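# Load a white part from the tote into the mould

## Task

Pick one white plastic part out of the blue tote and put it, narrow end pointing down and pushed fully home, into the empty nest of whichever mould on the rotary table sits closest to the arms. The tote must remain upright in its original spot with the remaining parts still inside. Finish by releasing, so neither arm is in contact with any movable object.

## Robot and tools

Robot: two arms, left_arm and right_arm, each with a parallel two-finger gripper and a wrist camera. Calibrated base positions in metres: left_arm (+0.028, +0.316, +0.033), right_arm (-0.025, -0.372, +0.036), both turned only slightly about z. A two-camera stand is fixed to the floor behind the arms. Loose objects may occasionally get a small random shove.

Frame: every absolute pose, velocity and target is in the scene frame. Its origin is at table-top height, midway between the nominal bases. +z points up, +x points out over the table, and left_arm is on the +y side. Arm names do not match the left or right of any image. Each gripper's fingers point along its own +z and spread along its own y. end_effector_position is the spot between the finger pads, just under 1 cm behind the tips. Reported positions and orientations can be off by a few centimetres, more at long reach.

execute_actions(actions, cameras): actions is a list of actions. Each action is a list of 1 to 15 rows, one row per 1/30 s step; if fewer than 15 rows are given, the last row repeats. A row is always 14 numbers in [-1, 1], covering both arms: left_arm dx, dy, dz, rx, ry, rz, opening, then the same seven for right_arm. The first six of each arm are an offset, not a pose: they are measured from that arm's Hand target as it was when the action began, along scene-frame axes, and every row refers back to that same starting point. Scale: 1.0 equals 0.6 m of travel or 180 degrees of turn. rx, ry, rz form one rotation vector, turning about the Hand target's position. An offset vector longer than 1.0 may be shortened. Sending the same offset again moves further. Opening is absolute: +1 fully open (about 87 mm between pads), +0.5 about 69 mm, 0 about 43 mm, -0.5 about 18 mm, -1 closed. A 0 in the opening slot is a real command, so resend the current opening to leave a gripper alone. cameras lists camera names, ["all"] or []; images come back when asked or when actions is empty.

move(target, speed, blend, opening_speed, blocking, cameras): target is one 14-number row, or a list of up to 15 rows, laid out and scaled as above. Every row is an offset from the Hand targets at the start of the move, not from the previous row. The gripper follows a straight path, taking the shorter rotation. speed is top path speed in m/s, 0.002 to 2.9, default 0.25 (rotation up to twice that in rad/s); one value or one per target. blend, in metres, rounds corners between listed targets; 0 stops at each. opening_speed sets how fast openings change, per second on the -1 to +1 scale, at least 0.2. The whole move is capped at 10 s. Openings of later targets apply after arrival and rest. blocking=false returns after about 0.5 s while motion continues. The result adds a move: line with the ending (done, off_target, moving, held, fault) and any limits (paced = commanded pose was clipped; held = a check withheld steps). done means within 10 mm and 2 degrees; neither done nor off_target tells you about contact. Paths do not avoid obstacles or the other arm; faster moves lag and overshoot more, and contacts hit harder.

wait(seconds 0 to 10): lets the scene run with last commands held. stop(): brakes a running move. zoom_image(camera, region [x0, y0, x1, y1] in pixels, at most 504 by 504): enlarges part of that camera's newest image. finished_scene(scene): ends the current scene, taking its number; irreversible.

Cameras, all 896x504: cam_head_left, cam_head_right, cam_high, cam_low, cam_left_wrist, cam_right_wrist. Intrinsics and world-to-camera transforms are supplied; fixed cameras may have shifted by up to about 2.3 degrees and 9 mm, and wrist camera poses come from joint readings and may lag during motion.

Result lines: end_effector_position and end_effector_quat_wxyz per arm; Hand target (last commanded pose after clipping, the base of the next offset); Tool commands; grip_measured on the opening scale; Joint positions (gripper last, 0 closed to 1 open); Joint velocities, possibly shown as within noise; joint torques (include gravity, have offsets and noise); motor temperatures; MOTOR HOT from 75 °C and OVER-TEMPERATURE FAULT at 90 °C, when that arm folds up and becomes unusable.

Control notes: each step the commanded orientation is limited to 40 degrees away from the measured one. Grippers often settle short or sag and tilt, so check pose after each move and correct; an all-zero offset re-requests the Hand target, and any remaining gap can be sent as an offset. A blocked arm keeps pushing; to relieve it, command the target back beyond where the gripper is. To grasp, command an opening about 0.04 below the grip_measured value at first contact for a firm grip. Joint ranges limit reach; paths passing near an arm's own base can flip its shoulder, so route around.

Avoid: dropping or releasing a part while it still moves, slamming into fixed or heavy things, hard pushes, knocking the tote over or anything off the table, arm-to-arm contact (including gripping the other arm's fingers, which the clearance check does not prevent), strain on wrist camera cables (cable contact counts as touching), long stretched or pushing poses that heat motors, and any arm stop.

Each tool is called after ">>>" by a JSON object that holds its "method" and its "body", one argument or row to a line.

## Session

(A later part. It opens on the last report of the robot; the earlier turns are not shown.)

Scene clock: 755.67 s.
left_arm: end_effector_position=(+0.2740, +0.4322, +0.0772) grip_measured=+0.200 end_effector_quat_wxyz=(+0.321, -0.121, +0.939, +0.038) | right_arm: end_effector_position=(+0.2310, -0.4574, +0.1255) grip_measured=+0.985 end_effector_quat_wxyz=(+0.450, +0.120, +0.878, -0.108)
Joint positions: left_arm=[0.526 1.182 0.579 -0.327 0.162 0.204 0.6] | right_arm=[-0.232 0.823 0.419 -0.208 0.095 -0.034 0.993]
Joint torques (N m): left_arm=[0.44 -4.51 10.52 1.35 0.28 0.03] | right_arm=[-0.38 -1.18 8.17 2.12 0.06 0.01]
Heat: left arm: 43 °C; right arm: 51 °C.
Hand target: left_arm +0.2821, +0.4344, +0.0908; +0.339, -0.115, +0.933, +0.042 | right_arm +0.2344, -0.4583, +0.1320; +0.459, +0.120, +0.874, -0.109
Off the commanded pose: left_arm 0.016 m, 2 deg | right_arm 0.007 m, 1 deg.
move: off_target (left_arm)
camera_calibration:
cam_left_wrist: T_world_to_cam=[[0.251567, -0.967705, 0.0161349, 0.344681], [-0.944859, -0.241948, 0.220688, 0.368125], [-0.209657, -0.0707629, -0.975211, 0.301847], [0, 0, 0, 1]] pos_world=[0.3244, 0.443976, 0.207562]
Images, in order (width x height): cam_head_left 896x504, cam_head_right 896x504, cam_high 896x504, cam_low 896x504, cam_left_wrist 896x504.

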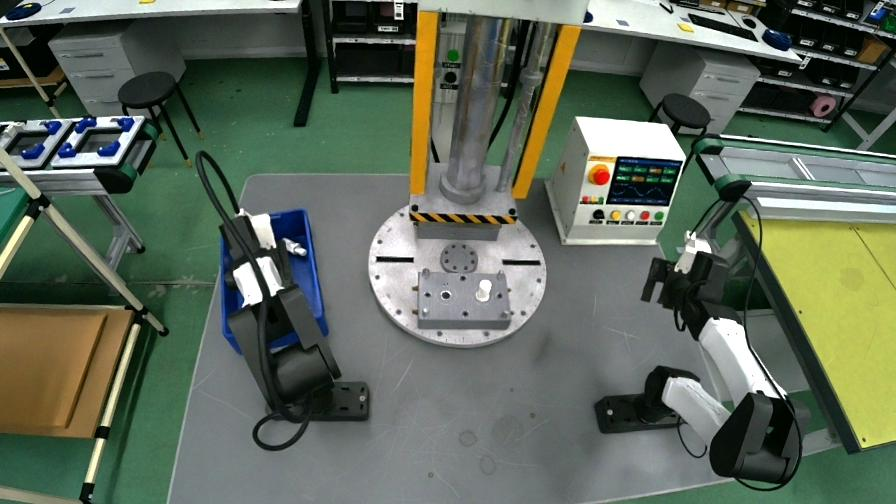

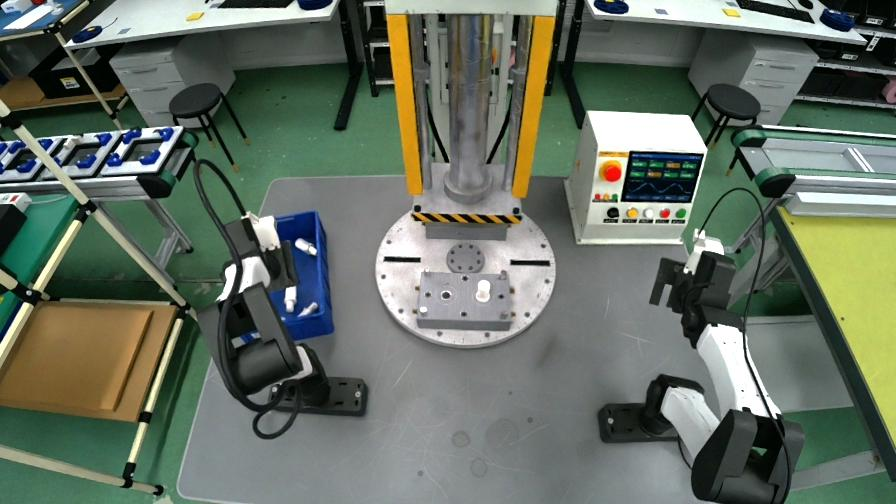

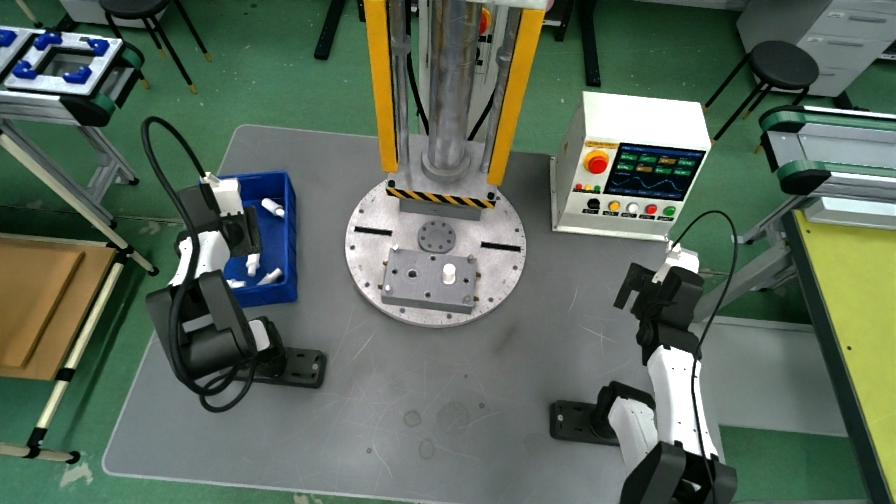

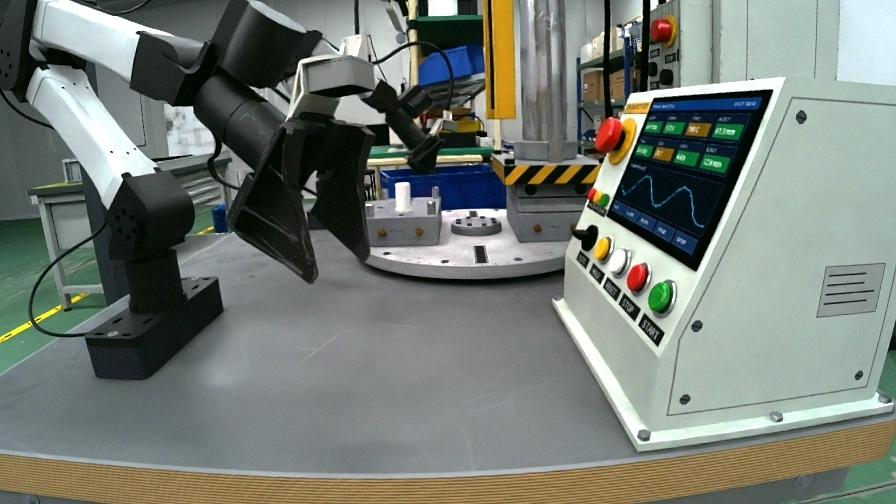

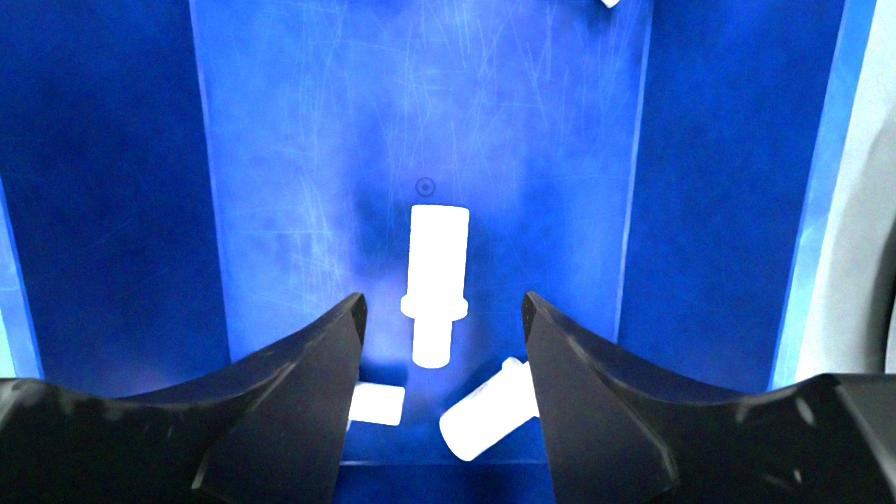

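>>> {"method": "move", "body": {
  "target": [
    [0.0,0.0,0.2,0,0,0,0.2,0,0,0,0,0,0,1],
    [0.0,-0.1,0.33,0,0,0,0.2,0,0,0,0,0,0,1]
  ],
  "speed": [0.06,0.15],
  "blend": [0.03,0],
  "cameras": ["cam_left_wrist","cam_high"]
}}

Scene clock: 875.20 s.
left_arm: end_effector_position=(+0.2810, +0.3741, +0.2845) grip_measured=+0.200 end_effector_quat_wxyz=(+0.339, -0.112, +0.933, +0.038) | right_arm: end_effector_position=(+0.2310, -0.4574, +0.1255) grip_measured=+0.985 end_effector_quat_wxyz=(+0.450, +0.120, +0.878, -0.108)
Joint positions: left_arm=[0.236 1.135 1.378 -1.118 -0.004 -0.014 0.6] | right_arm=[-0.232 0.823 0.419 -0.208 0.095 -0.034 0.993]
Joint torques (N m): left_arm=[0.03 -1.83 9.83 1.37 -0.07 -0.06] | right_arm=[-0.34 -1.29 8.12 2.13 0.09 -0.01]
Motor temperatures (°C): left_arm=[28 33 52 35 27 29 28] | right_arm=[29 32 52 45 27 28 31]
Heat: left arm: 52 °C; right arm: 52 °C.
Hand target: left_arm +0.2820, +0.3743, +0.2888; +0.339, -0.115, +0.933, +0.042 | right_arm +0.2344, -0.4583, +0.1320; +0.459, +0.120, +0.874, -0.109
Off the commanded pose: left_arm 0.004 m, 1 deg | right_arm 0.007 m, 1 deg.
move: done
camera_calibration:
cam_left_wrist: T_world_to_cam=[[0.235497, -0.971746, 0.0158545, 0.289515], [-0.956026, -0.228692, 0.183616, 0.323734], [-0.174802, -0.0583983, -0.98287, 0.48907], [0, 0, 0, 1]] pos_world=[0.326809, 0.383932, 0.41666]
Images, in order (width x height): cam_high 896x504, cam_left_wrist 896x504.

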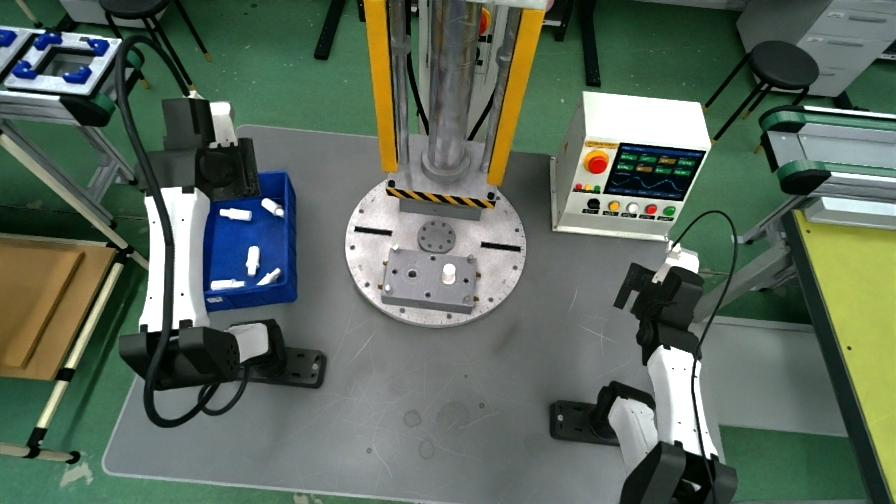

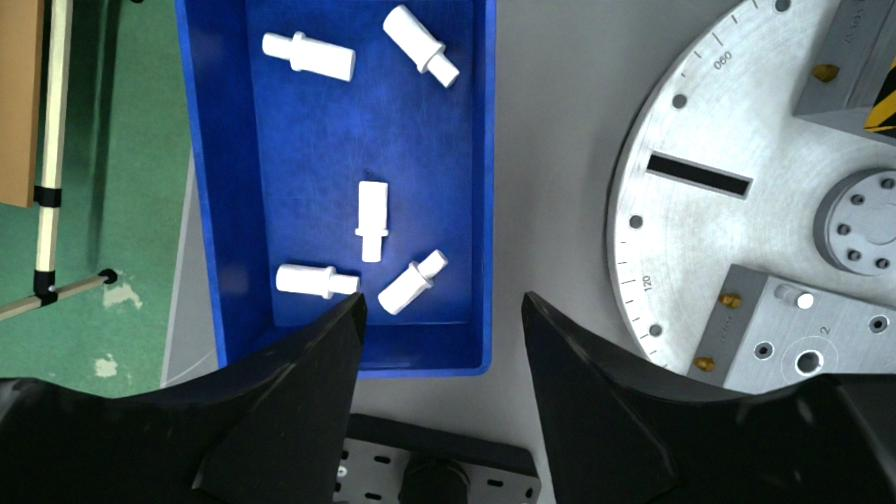

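>>> {"method": "move", "body": {
  "target": [
    [0.015,0.1053,-0.12,-0.0457,0.1833,0,0.0,0,0,0,0,0,0,1],
    [0.015,0.1053,-0.2647,-0.0457,0.1833,0,0.0,0,0,0,0,0,0,1]
  ],
  "speed": 0.12,
  "blend": [0.02,0],
  "cameras": ["cam_head_left","cam_high","cam_left_wrist"]
}}

Scene clock: 938.00 s.
left_arm: end_effector_position=(+0.2914, +0.4330, +0.1337) grip_measured=+0.000 end_effector_quat_wxyz=(+0.052, -0.122, +0.991, +0.002) | right_arm: end_effector_position=(+0.2310, -0.4574, +0.1255) grip_measured=+0.985 end_effector_quat_wxyz=(+0.450, +0.120, +0.878, -0.108)
Joint positions: left_arm=[0.422 1.697 1.37 -1.143 0.026 0.162 0.5] | right_arm=[-0.232 0.823 0.419 -0.208 0.095 -0.034 0.993]
Joint torques (N m): left_arm=[1.36 -6.53 6.53 0.69 0.05 0.11] | right_arm=[-0.28 -1.24 8.1 2.15 0.07 0.04]
Heat: left arm: 49 °C; right arm: 52 °C.
Hand target: left_arm +0.2910, +0.4375, +0.1300; +0.052, -0.122, +0.991, +0.006 | right_arm +0.2344, -0.4583, +0.1320; +0.459, +0.120, +0.874, -0.109
Off the commanded pose: left_arm 0.006 m, 1 deg | right_arm 0.007 m, 1 deg.
move: done
camera_calibration:
cam_left_wrist: T_world_to_cam=[[0.248195, -0.968548, 0.0177053, 0.341304], [-0.693844, -0.164987, 0.700971, 0.201739], [-0.676003, -0.186262, -0.71297, 0.511504], [0, 0, 0, 1]] pos_world=[0.401044, 0.459128, 0.217232]
Images, in order (width x height): cam_head_left 896x504, cam_high 896x504, cam_left_wrist 896x504.

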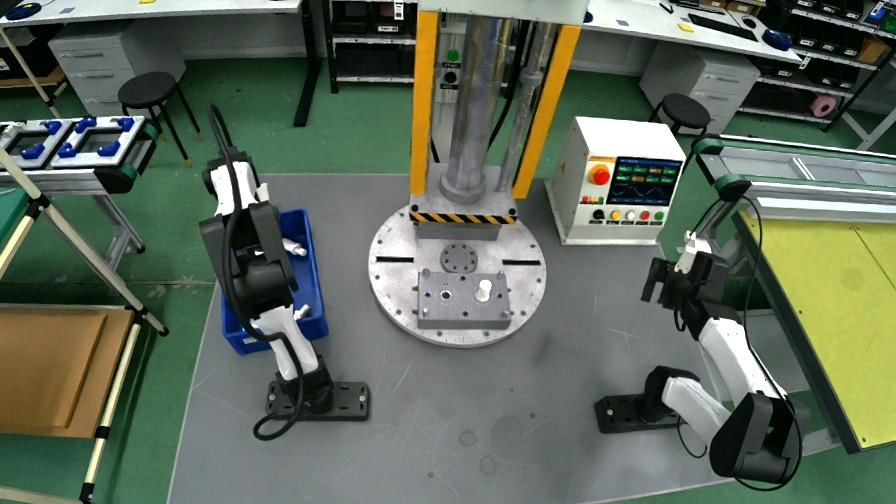

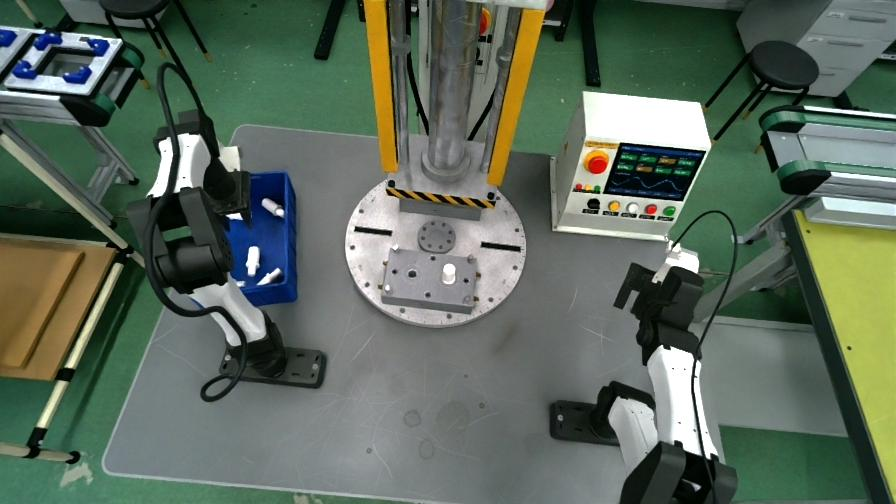

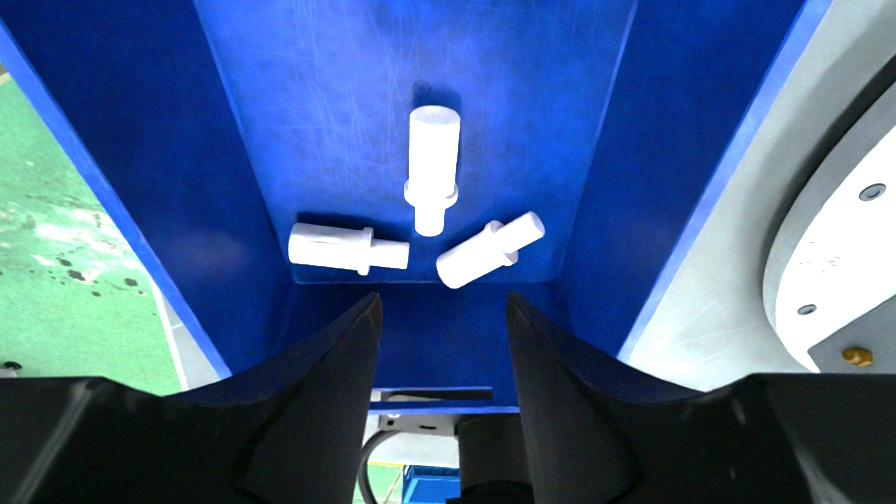

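>>> {"method": "move", "body": {
  "target": [-0.0042,0.0110,-0.0917,0,0,0.0,0.0,0,0,0,0,0,0,1],
  "speed": 0.08,
  "cameras": ["cam_high","cam_left_wrist"]
}}

Scene clock: 954.53 s.
left_arm: end_effector_position=(+0.2894, +0.4403, +0.0812) grip_measured=+0.000 end_effector_quat_wxyz=(+0.056, -0.122, +0.991, +0.004) | right_arm: end_effector_position=(+0.2310, -0.4574, +0.1255) grip_measured=+0.985 end_effector_quat_wxyz=(+0.450, +0.120, +0.878, -0.108)
Joint positions: left_arm=[0.444 1.73 1.197 -0.929 0.026 0.184 0.5] | right_arm=[-0.232 0.823 0.419 -0.208 0.095 -0.034 0.993]
Joint torques (N m): left_arm=[1.36 -5.76 6.41 0.72 0.08 0.11] | right_arm=[-0.4 -1.18 8.24 2.14 0.1 0.04]
Heat: left arm: 49 °C; right arm: 52 °C.
Hand target: left_arm +0.2885, +0.4441, +0.0749; +0.052, -0.122, +0.991, +0.006 | right_arm +0.2344, -0.4583, +0.1320; +0.459, +0.120, +0.874, -0.109
Off the commanded pose: left_arm 0.007 m, 1 deg | right_arm 0.007 m, 1 deg.
move: done
camera_calibration:
cam_left_wrist: T_world_to_cam=[[0.248612, -0.968501, 0.0140509, 0.349906], [-0.698298, -0.169161, 0.695532, 0.241753], [-0.671246, -0.182729, -0.718358, 0.471588], [0, 0, 0, 1]] pos_world=[0.398376, 0.465953, 0.165706]
Images, in order (width x height): cam_high 896x504, cam_left_wrist 896x504.

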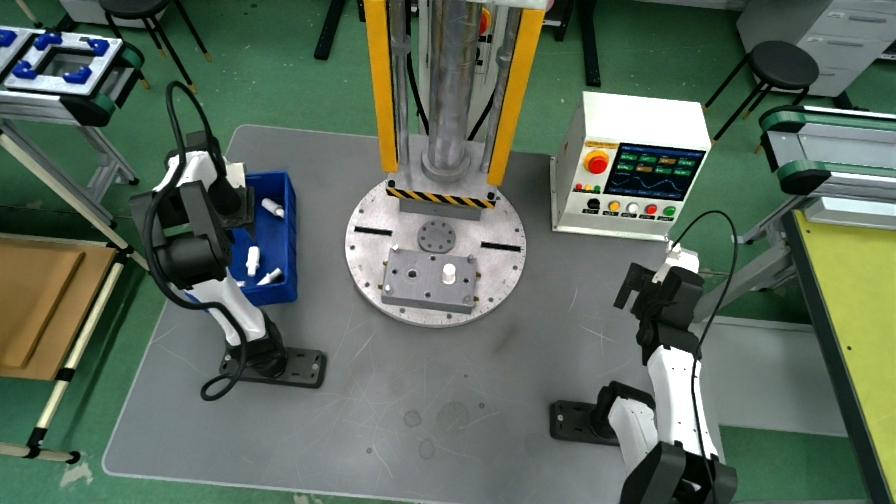

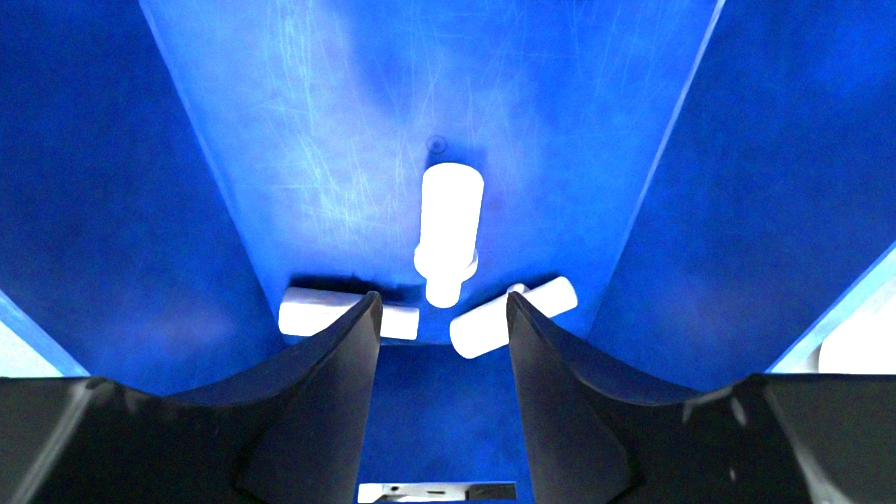

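>>> {"method": "zoom_image", "body": {
  "camera": "cam_high",
  "region": [170, 130, 320, 280]
}}

Scaled by 3.360 from the camera's 896x504 image, which has a finer 1280x720 frame.

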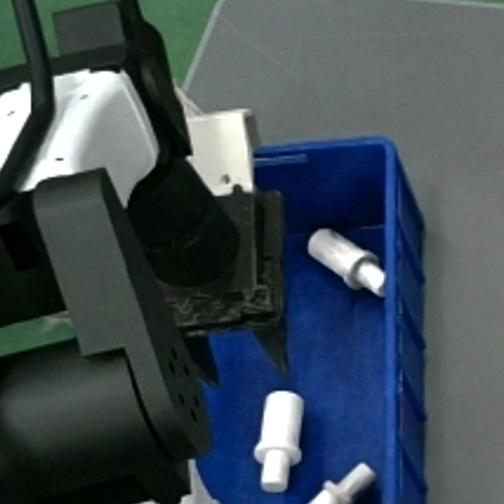

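>>> {"method": "zoom_image", "body": {
  "camera": "cam_high",
  "region": [250, 140, 330, 220]
}}

>>> {"method": "execute_actions", "body": {
  "actions": [],
  "cameras": ["cam_head_left","cam_head_right","cam_high","cam_low"]
}}

>>> {"method": "zoom_image", "body": {
  "camera": "cam_head_left",
  "region": [270, 180, 350, 260]
}}

>>> {"method": "zoom_image", "body": {
  "camera": "cam_head_right",
  "region": [280, 180, 360, 260]
}}

>>> {"method": "zoom_image", "body": {
  "camera": "cam_low",
  "region": [350, 130, 530, 230]
}}

Scaled by 6.300 from the camera's 896x504 image, which has a finer 1280x720 frame.

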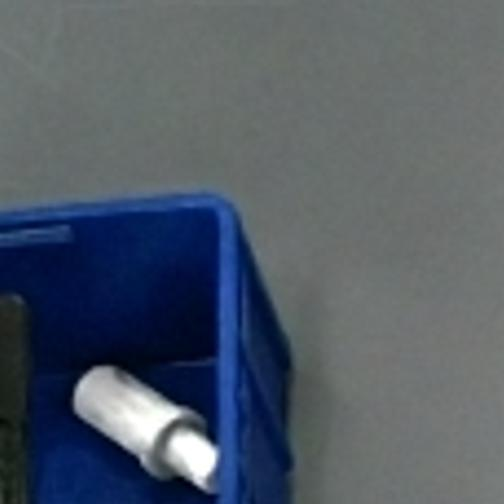

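Scene clock: 985.10 s.
left_arm: end_effector_position=(+0.2895, +0.4403, +0.0812) grip_measured=+0.000 end_effector_quat_wxyz=(+0.056, -0.122, +0.991, +0.004) | right_arm: end_effector_position=(+0.2310, -0.4574, +0.1255) grip_measured=+0.985 end_effector_quat_wxyz=(+0.450, +0.120, +0.878, -0.108)
Joint positions: left_arm=[0.444 1.73 1.197 -0.929 0.026 0.184 0.5] | right_arm=[-0.232 0.823 0.419 -0.208 0.095 -0.034 0.993]
Joint velocities: within noise
Joint torques (N m): left_arm=[1.39 -5.78 6.46 0.7 0.08 0.11] | right_arm=[-0.4 -1.32 8.14 2.14 0.04 0.01]
Motor temperatures (°C): left_arm=[28 35 47 33 27 29 28] | right_arm=[29 32 52 45 27 28 31]
Heat: left arm: 47 °C; right arm: 52 °C.
Hand target: left_arm +0.2885, +0.4441, +0.0749; +0.052, -0.122, +0.991, +0.006 | right_arm +0.2344, -0.4583, +0.1320; +0.459, +0.120, +0.874, -0.109
Tool commands: left_gripper/opening=+0.0 right_gripper/opening=+1.0
Off the commanded pose: left_arm 0.007 m, 1 deg | right_arm 0.007 m, 1 deg.
Images, in order (width x height): cam_head_left 896x504, cam_head_right 896x504, cam_high 896x504, cam_low 896x504.

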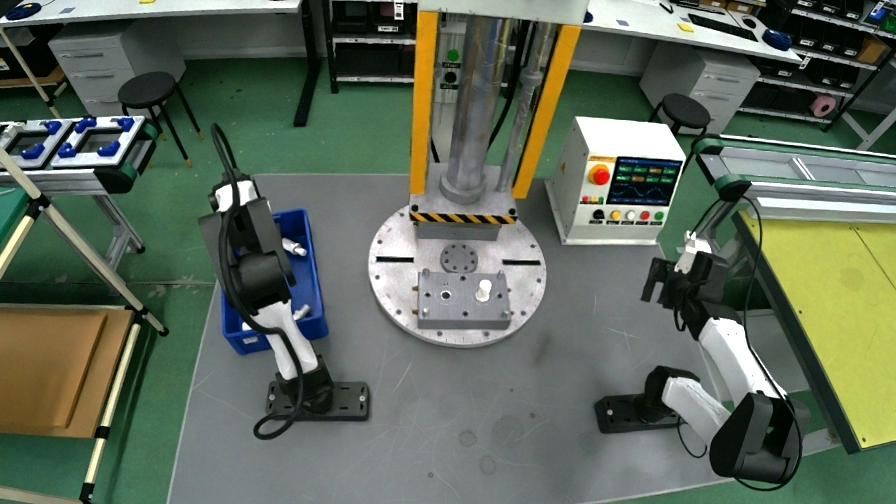

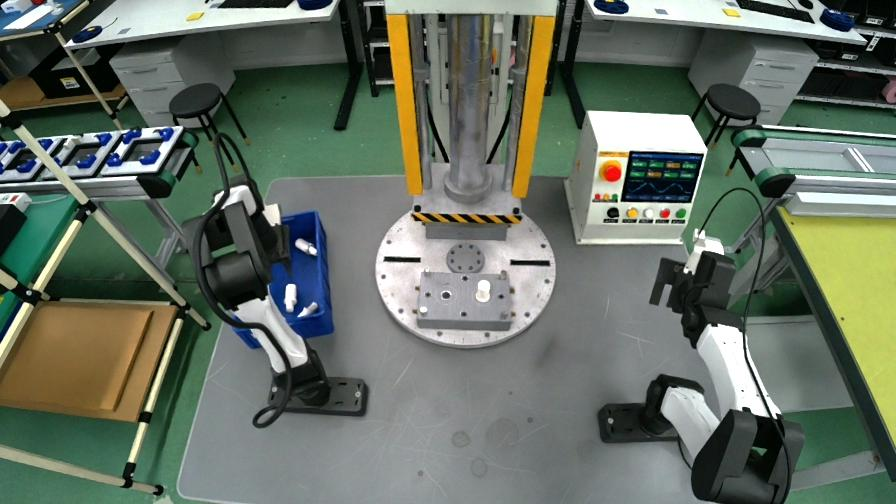

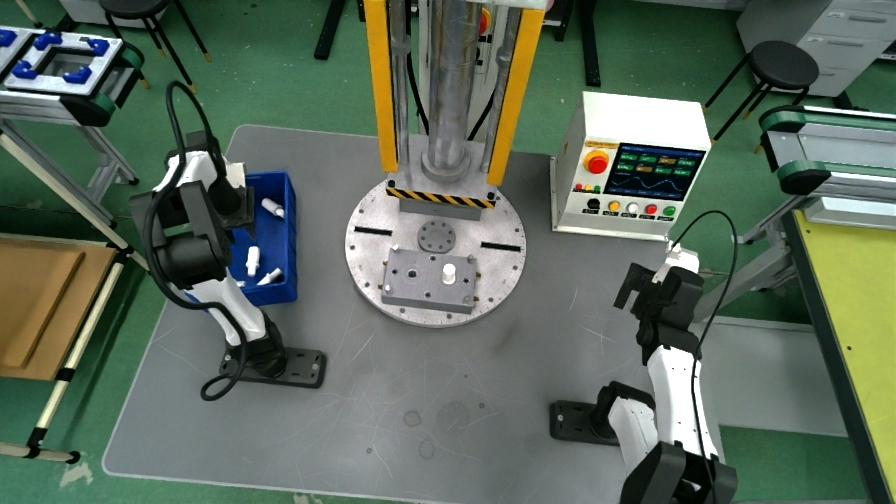

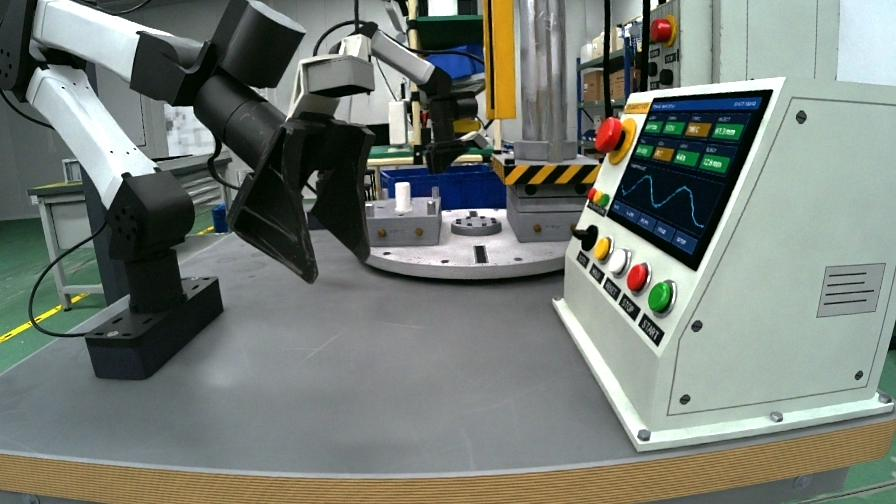

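Scaled by 6.300 from the camera's 896x504 image, which has a finer 1280x720 frame.

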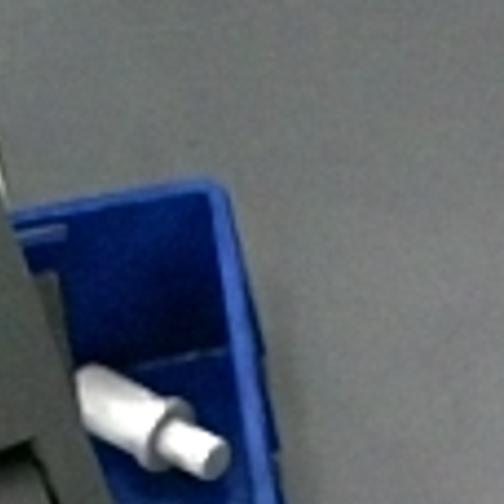

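Scaled by 6.300 from the camera's 896x504 image, which has a finer 1280x720 frame.

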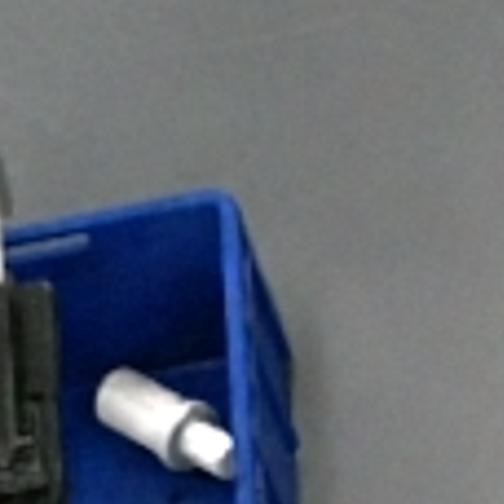

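Scaled by 2.800 from the camera's 896x504 image, which has a finer 1280x720 frame.

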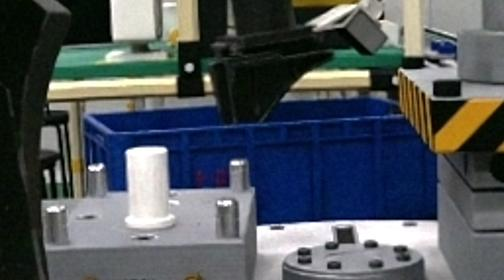

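>>> {"method": "move", "body": {
  "target": [0.0,0.0,-0.0665,-0.004,0.0162,0.0,0.0,0,0,0,0,0,0,1],
  "speed": 0.06,
  "cameras": ["cam_low","cam_left_wrist"]
}}

>>> {"method": "zoom_image", "body": {
  "camera": "cam_low",
  "region": [350, 130, 530, 230]
}}

Scene clock: 1016.50 s.
left_arm: end_effector_position=(+0.2899, +0.4412, +0.0417) grip_measured=+0.000 end_effector_quat_wxyz=(+0.031, -0.123, +0.992, -0.002) | right_arm: end_effector_position=(+0.2310, -0.4574, +0.1255) grip_measured=+0.985 end_effector_quat_wxyz=(+0.450, +0.120, +0.878, -0.108)
Joint positions: left_arm=[0.444 1.835 1.154 -0.832 0.022 0.184 0.5] | right_arm=[-0.232 0.823 0.419 -0.208 0.095 -0.034 0.993]
Joint torques (N m): left_arm=[0.9 -6.19 6.02 0.68 0.01 0.07] | right_arm=[-0.28 -1.29 8.13 2.13 0.09 0.01]
Heat: left arm: 47 °C; right arm: 52 °C.
Hand target: left_arm +0.2886, +0.4441, +0.0350; +0.026, -0.122, +0.992, +0.003 | right_arm +0.2344, -0.4583, +0.1320; +0.459, +0.120, +0.874, -0.109
Off the commanded pose: left_arm 0.007 m, 1 deg | right_arm 0.007 m, 1 deg.
move: done
camera_calibration:
cam_left_wrist: T_world_to_cam=[[0.249742, -0.968119, 0.0193751, 0.35059], [-0.664253, -0.156728, 0.730893, 0.253033], [-0.704554, -0.195405, -0.682217, 0.45749], [0, 0, 0, 1]] pos_world=[0.402847, 0.468466, 0.120375]
Images, in order (width x height): cam_low 896x504, cam_left_wrist 896x504.

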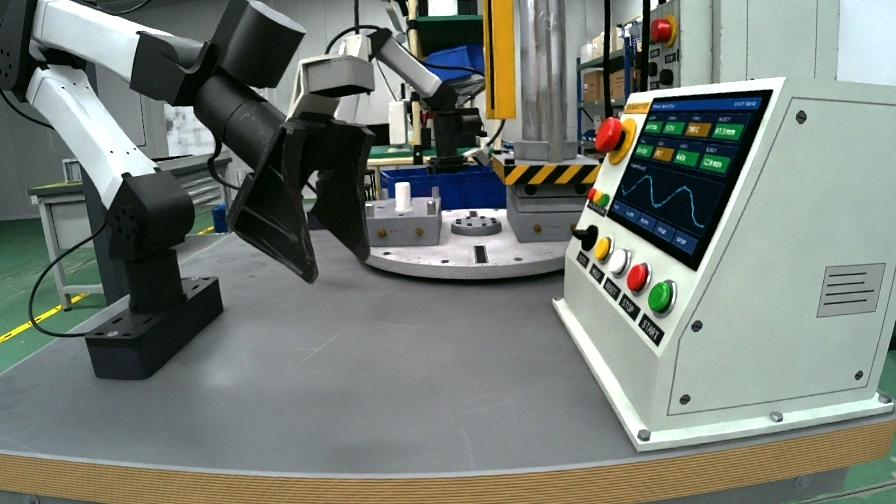

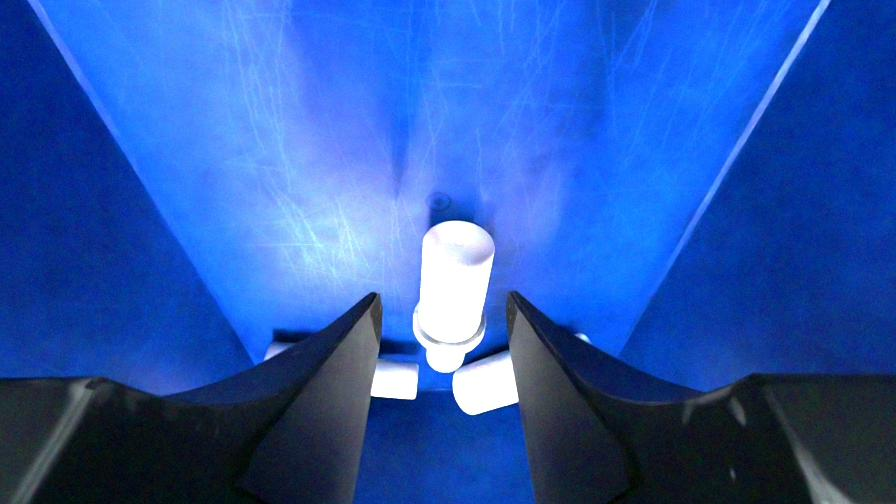

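Scaled by 2.800 from the camera's 896x504 image, which has a finer 1280x720 frame.

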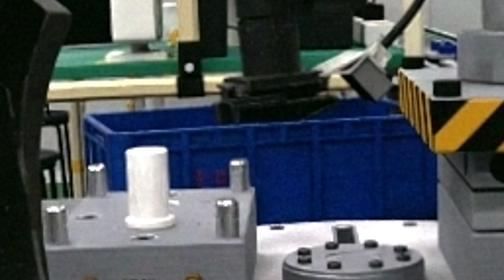

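>>> {"method": "move", "body": {
  "target": [0.0,-0.0015,-0.0342,0.0,0.0,0.0,0.0,0,0,0,0,0,0,1],
  "speed": 0.04,
  "cameras": ["cam_low","cam_left_wrist"]
}}

>>> {"method": "zoom_image", "body": {
  "camera": "cam_low",
  "region": [350, 130, 530, 230]
}}

Scene clock: 1026.50 s.
left_arm: end_effector_position=(+0.2902, +0.4415, +0.0218) grip_measured=+0.000 end_effector_quat_wxyz=(+0.031, -0.123, +0.992, -0.001) | right_arm: end_effector_position=(+0.2310, -0.4574, +0.1255) grip_measured=+0.985 end_effector_quat_wxyz=(+0.450, +0.120, +0.878, -0.108)
Joint positions: left_arm=[0.444 1.871 1.112 -0.753 0.022 0.184 0.5] | right_arm=[-0.232 0.823 0.419 -0.208 0.095 -0.034 0.993]
Joint torques (N m): left_arm=[0.7 -6.2 5.72 0.66 0 0.05] | right_arm=[-0.25 -1.28 8.13 2.14 0.06 0.01]
Heat: left arm: 46 °C; right arm: 52 °C.
Hand target: left_arm +0.2885, +0.4432, +0.0145; +0.026, -0.122, +0.992, +0.003 | right_arm +0.2344, -0.4583, +0.1320; +0.459, +0.120, +0.874, -0.109
Off the commanded pose: left_arm 0.008 m, 1 deg | right_arm 0.007 m, 1 deg.
move: done
camera_calibration:
cam_left_wrist: T_world_to_cam=[[0.249677, -0.968148, 0.0187185, 0.35113], [-0.665115, -0.157414, 0.729961, 0.268424], [-0.703764, -0.194704, -0.683233, 0.443599], [0, 0, 0, 1]] pos_world=[0.403053, 0.468571, 0.10057]
Images, in order (width x height): cam_low 896x504, cam_left_wrist 896x504.

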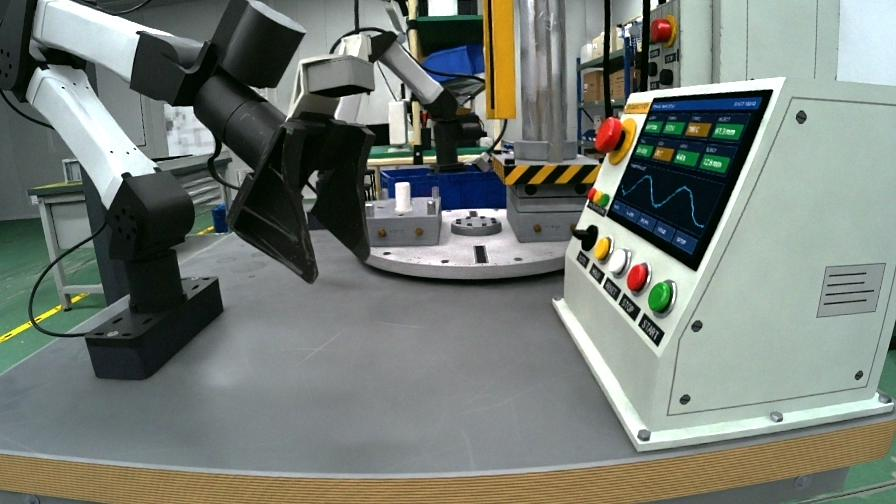

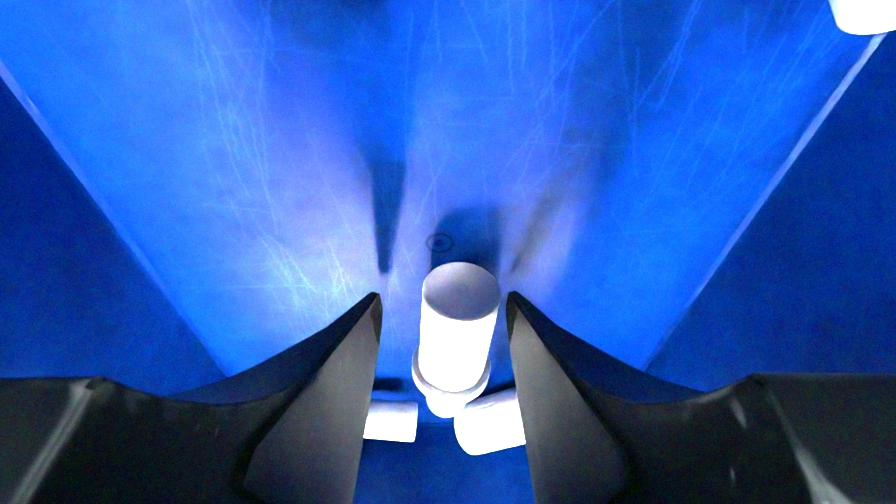

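Scaled by 2.800 from the camera's 896x504 image, which has a finer 1280x720 frame.

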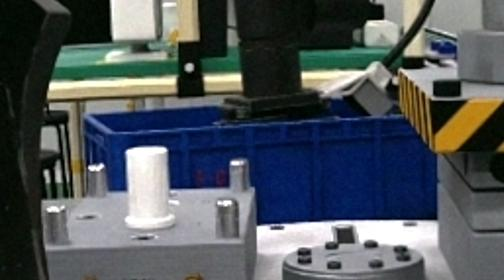

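>>> {"method": "move", "body": {
  "target": [0,0,0,0,0,0,-0.42,0,0,0,0,0,0,1],
  "opening_speed": 0.3,
  "speed": 0.05,
  "cameras": ["cam_left_wrist"]
}}

Scene clock: 1070.17 s.
left_arm: end_effector_position=(+0.2904, +0.4416, +0.0217) grip_measured=-0.333 end_effector_quat_wxyz=(+0.032, -0.123, +0.992, -0.001) | right_arm: end_effector_position=(+0.2310, -0.4574, +0.1255) grip_measured=+0.985 end_effector_quat_wxyz=(+0.450, +0.120, +0.878, -0.108)
Joint positions: left_arm=[0.444 1.871 1.112 -0.753 0.021 0.184 0.333] | right_arm=[-0.232 0.823 0.419 -0.208 0.095 -0.034 0.993]
Joint torques (N m): left_arm=[0.7 -6.22 5.72 0.63 0.01 0.04] | right_arm=[-0.4 -1.22 8.1 2.13 0.09 0]
Heat: left arm: 46 °C; right arm: 52 °C.
Hand target: left_arm +0.2886, +0.4433, +0.0145; +0.026, -0.122, +0.992, +0.003 | right_arm +0.2344, -0.4583, +0.1320; +0.459, +0.120, +0.874, -0.109
Off the commanded pose: left_arm 0.008 m, 1 deg | right_arm 0.007 m, 1 deg.
move: done
camera_calibration:
cam_left_wrist: T_world_to_cam=[[0.249715, -0.968148, 0.0182416, 0.351235], [-0.665513, -0.157911, 0.72949, 0.268878], [-0.703374, -0.194305, -0.683748, 0.443466], [0, 0, 0, 1]] pos_world=[0.403155, 0.468674, 0.100668]
Images, in order (width x height): cam_left_wrist 896x504.

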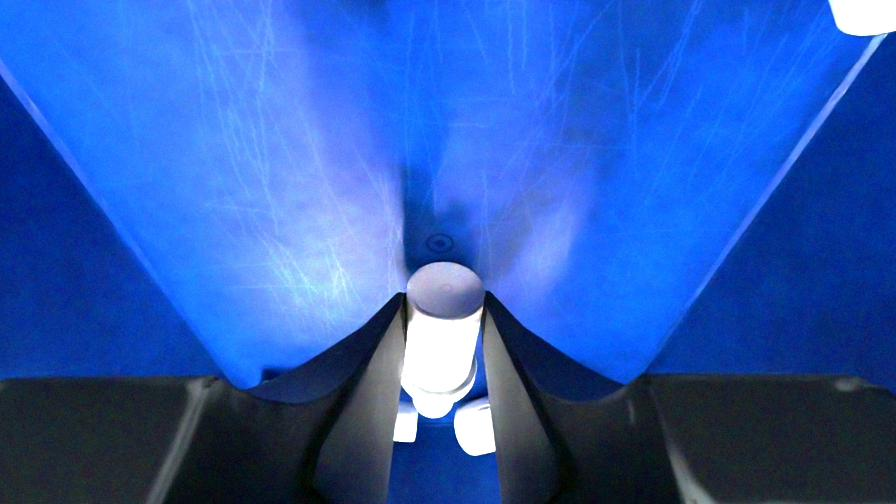

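>>> {"method": "move", "body": {
  "target": [
    [0,0,0.12,0,0,0,-0.42,0,0,0,0,0,0,1],
    [0.0,-0.02,0.49,0,0,0,-0.42,0,0,0,0,0,0,1]
  ],
  "speed": [0.04,0.09],
  "blend": 0.02,
  "cameras": ["cam_left_wrist","cam_high","cam_low"]
}}

Scene clock: 1101.17 s.
left_arm: end_effector_position=(+0.2917, +0.4331, +0.2971) grip_measured=-0.333 end_effector_quat_wxyz=(+0.160, -0.120, +0.979, +0.039) | right_arm: end_effector_position=(+0.2310, -0.4574, +0.1255) grip_measured=+0.985 end_effector_quat_wxyz=(+0.450, +0.120, +0.878, -0.108)
Joint positions: left_arm=[0.415 1.627 1.96 -1.573 0.015 0.157 0.333] | right_arm=[-0.232 0.823 0.419 -0.208 0.095 -0.034 0.993]
Joint torques (N m): left_arm=[0.05 -7.28 8.8 0.82 -0.01 -0.07] | right_arm=[-0.24 -1.2 8.12 2.14 0.11 0.03]
Heat: left arm: 46 °C; right arm: 53 °C.
Hand target: left_arm +0.2885, +0.4313, +0.3084; +0.026, -0.122, +0.992, +0.003 | right_arm +0.2344, -0.4583, +0.1320; +0.459, +0.120, +0.874, -0.109
Off the commanded pose: left_arm 0.012 m, 16 deg | right_arm 0.007 m, 1 deg.
joint sent to its limit (left arm) — joint 4 (wrist pitch), lower limit. The joint targets are off in orientation, not in position.
move: off_target (left_arm)
camera_calibration:
cam_left_wrist: T_world_to_cam=[[0.250121, -0.967813, -0.0278877, 0.351122], [-0.821104, -0.227292, 0.523571, 0.204135], [-0.513058, -0.108057, -0.851525, 0.587902], [0, 0, 0, 1]] pos_world=[0.381421, 0.449746, 0.403526]
Images, in order (width x height): cam_high 896x504, cam_low 896x504, cam_left_wrist 896x504.

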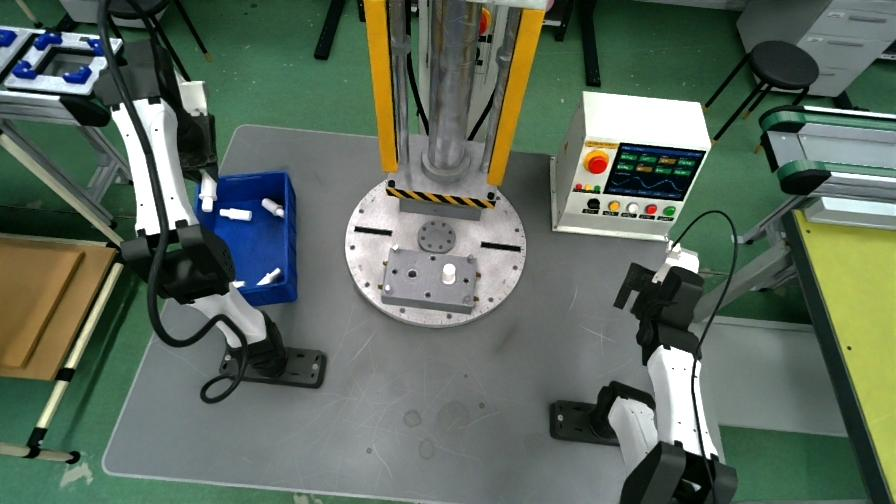

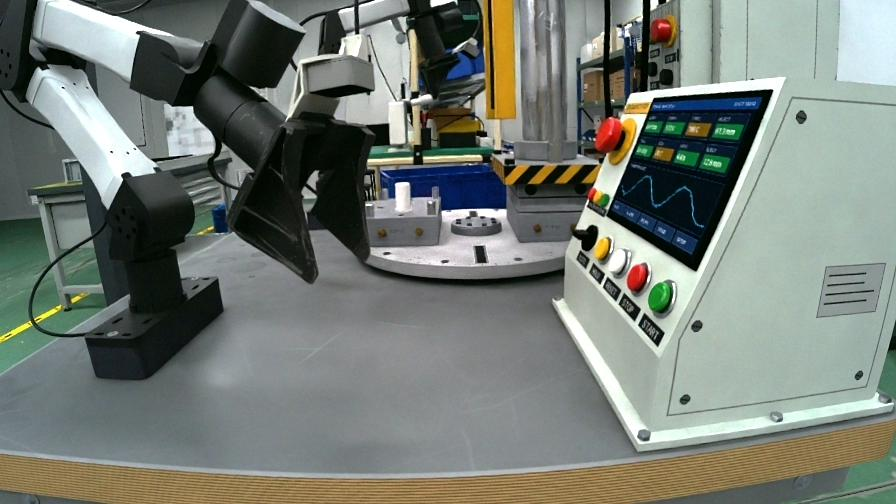

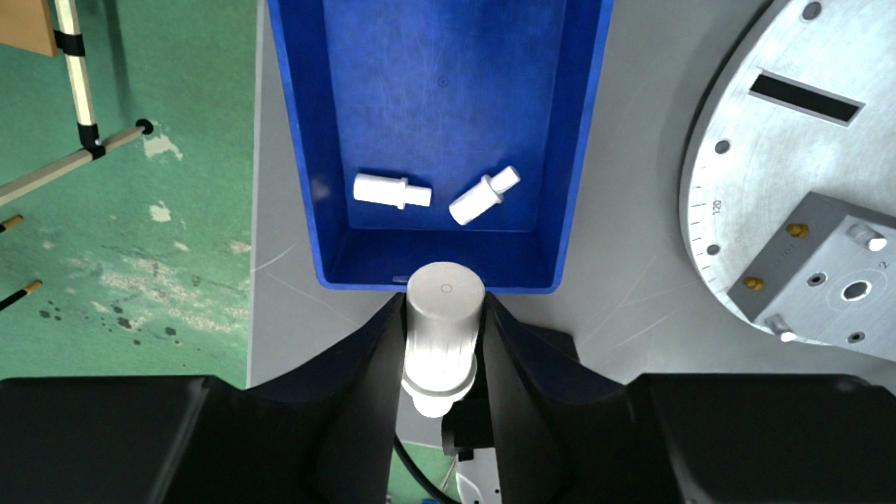

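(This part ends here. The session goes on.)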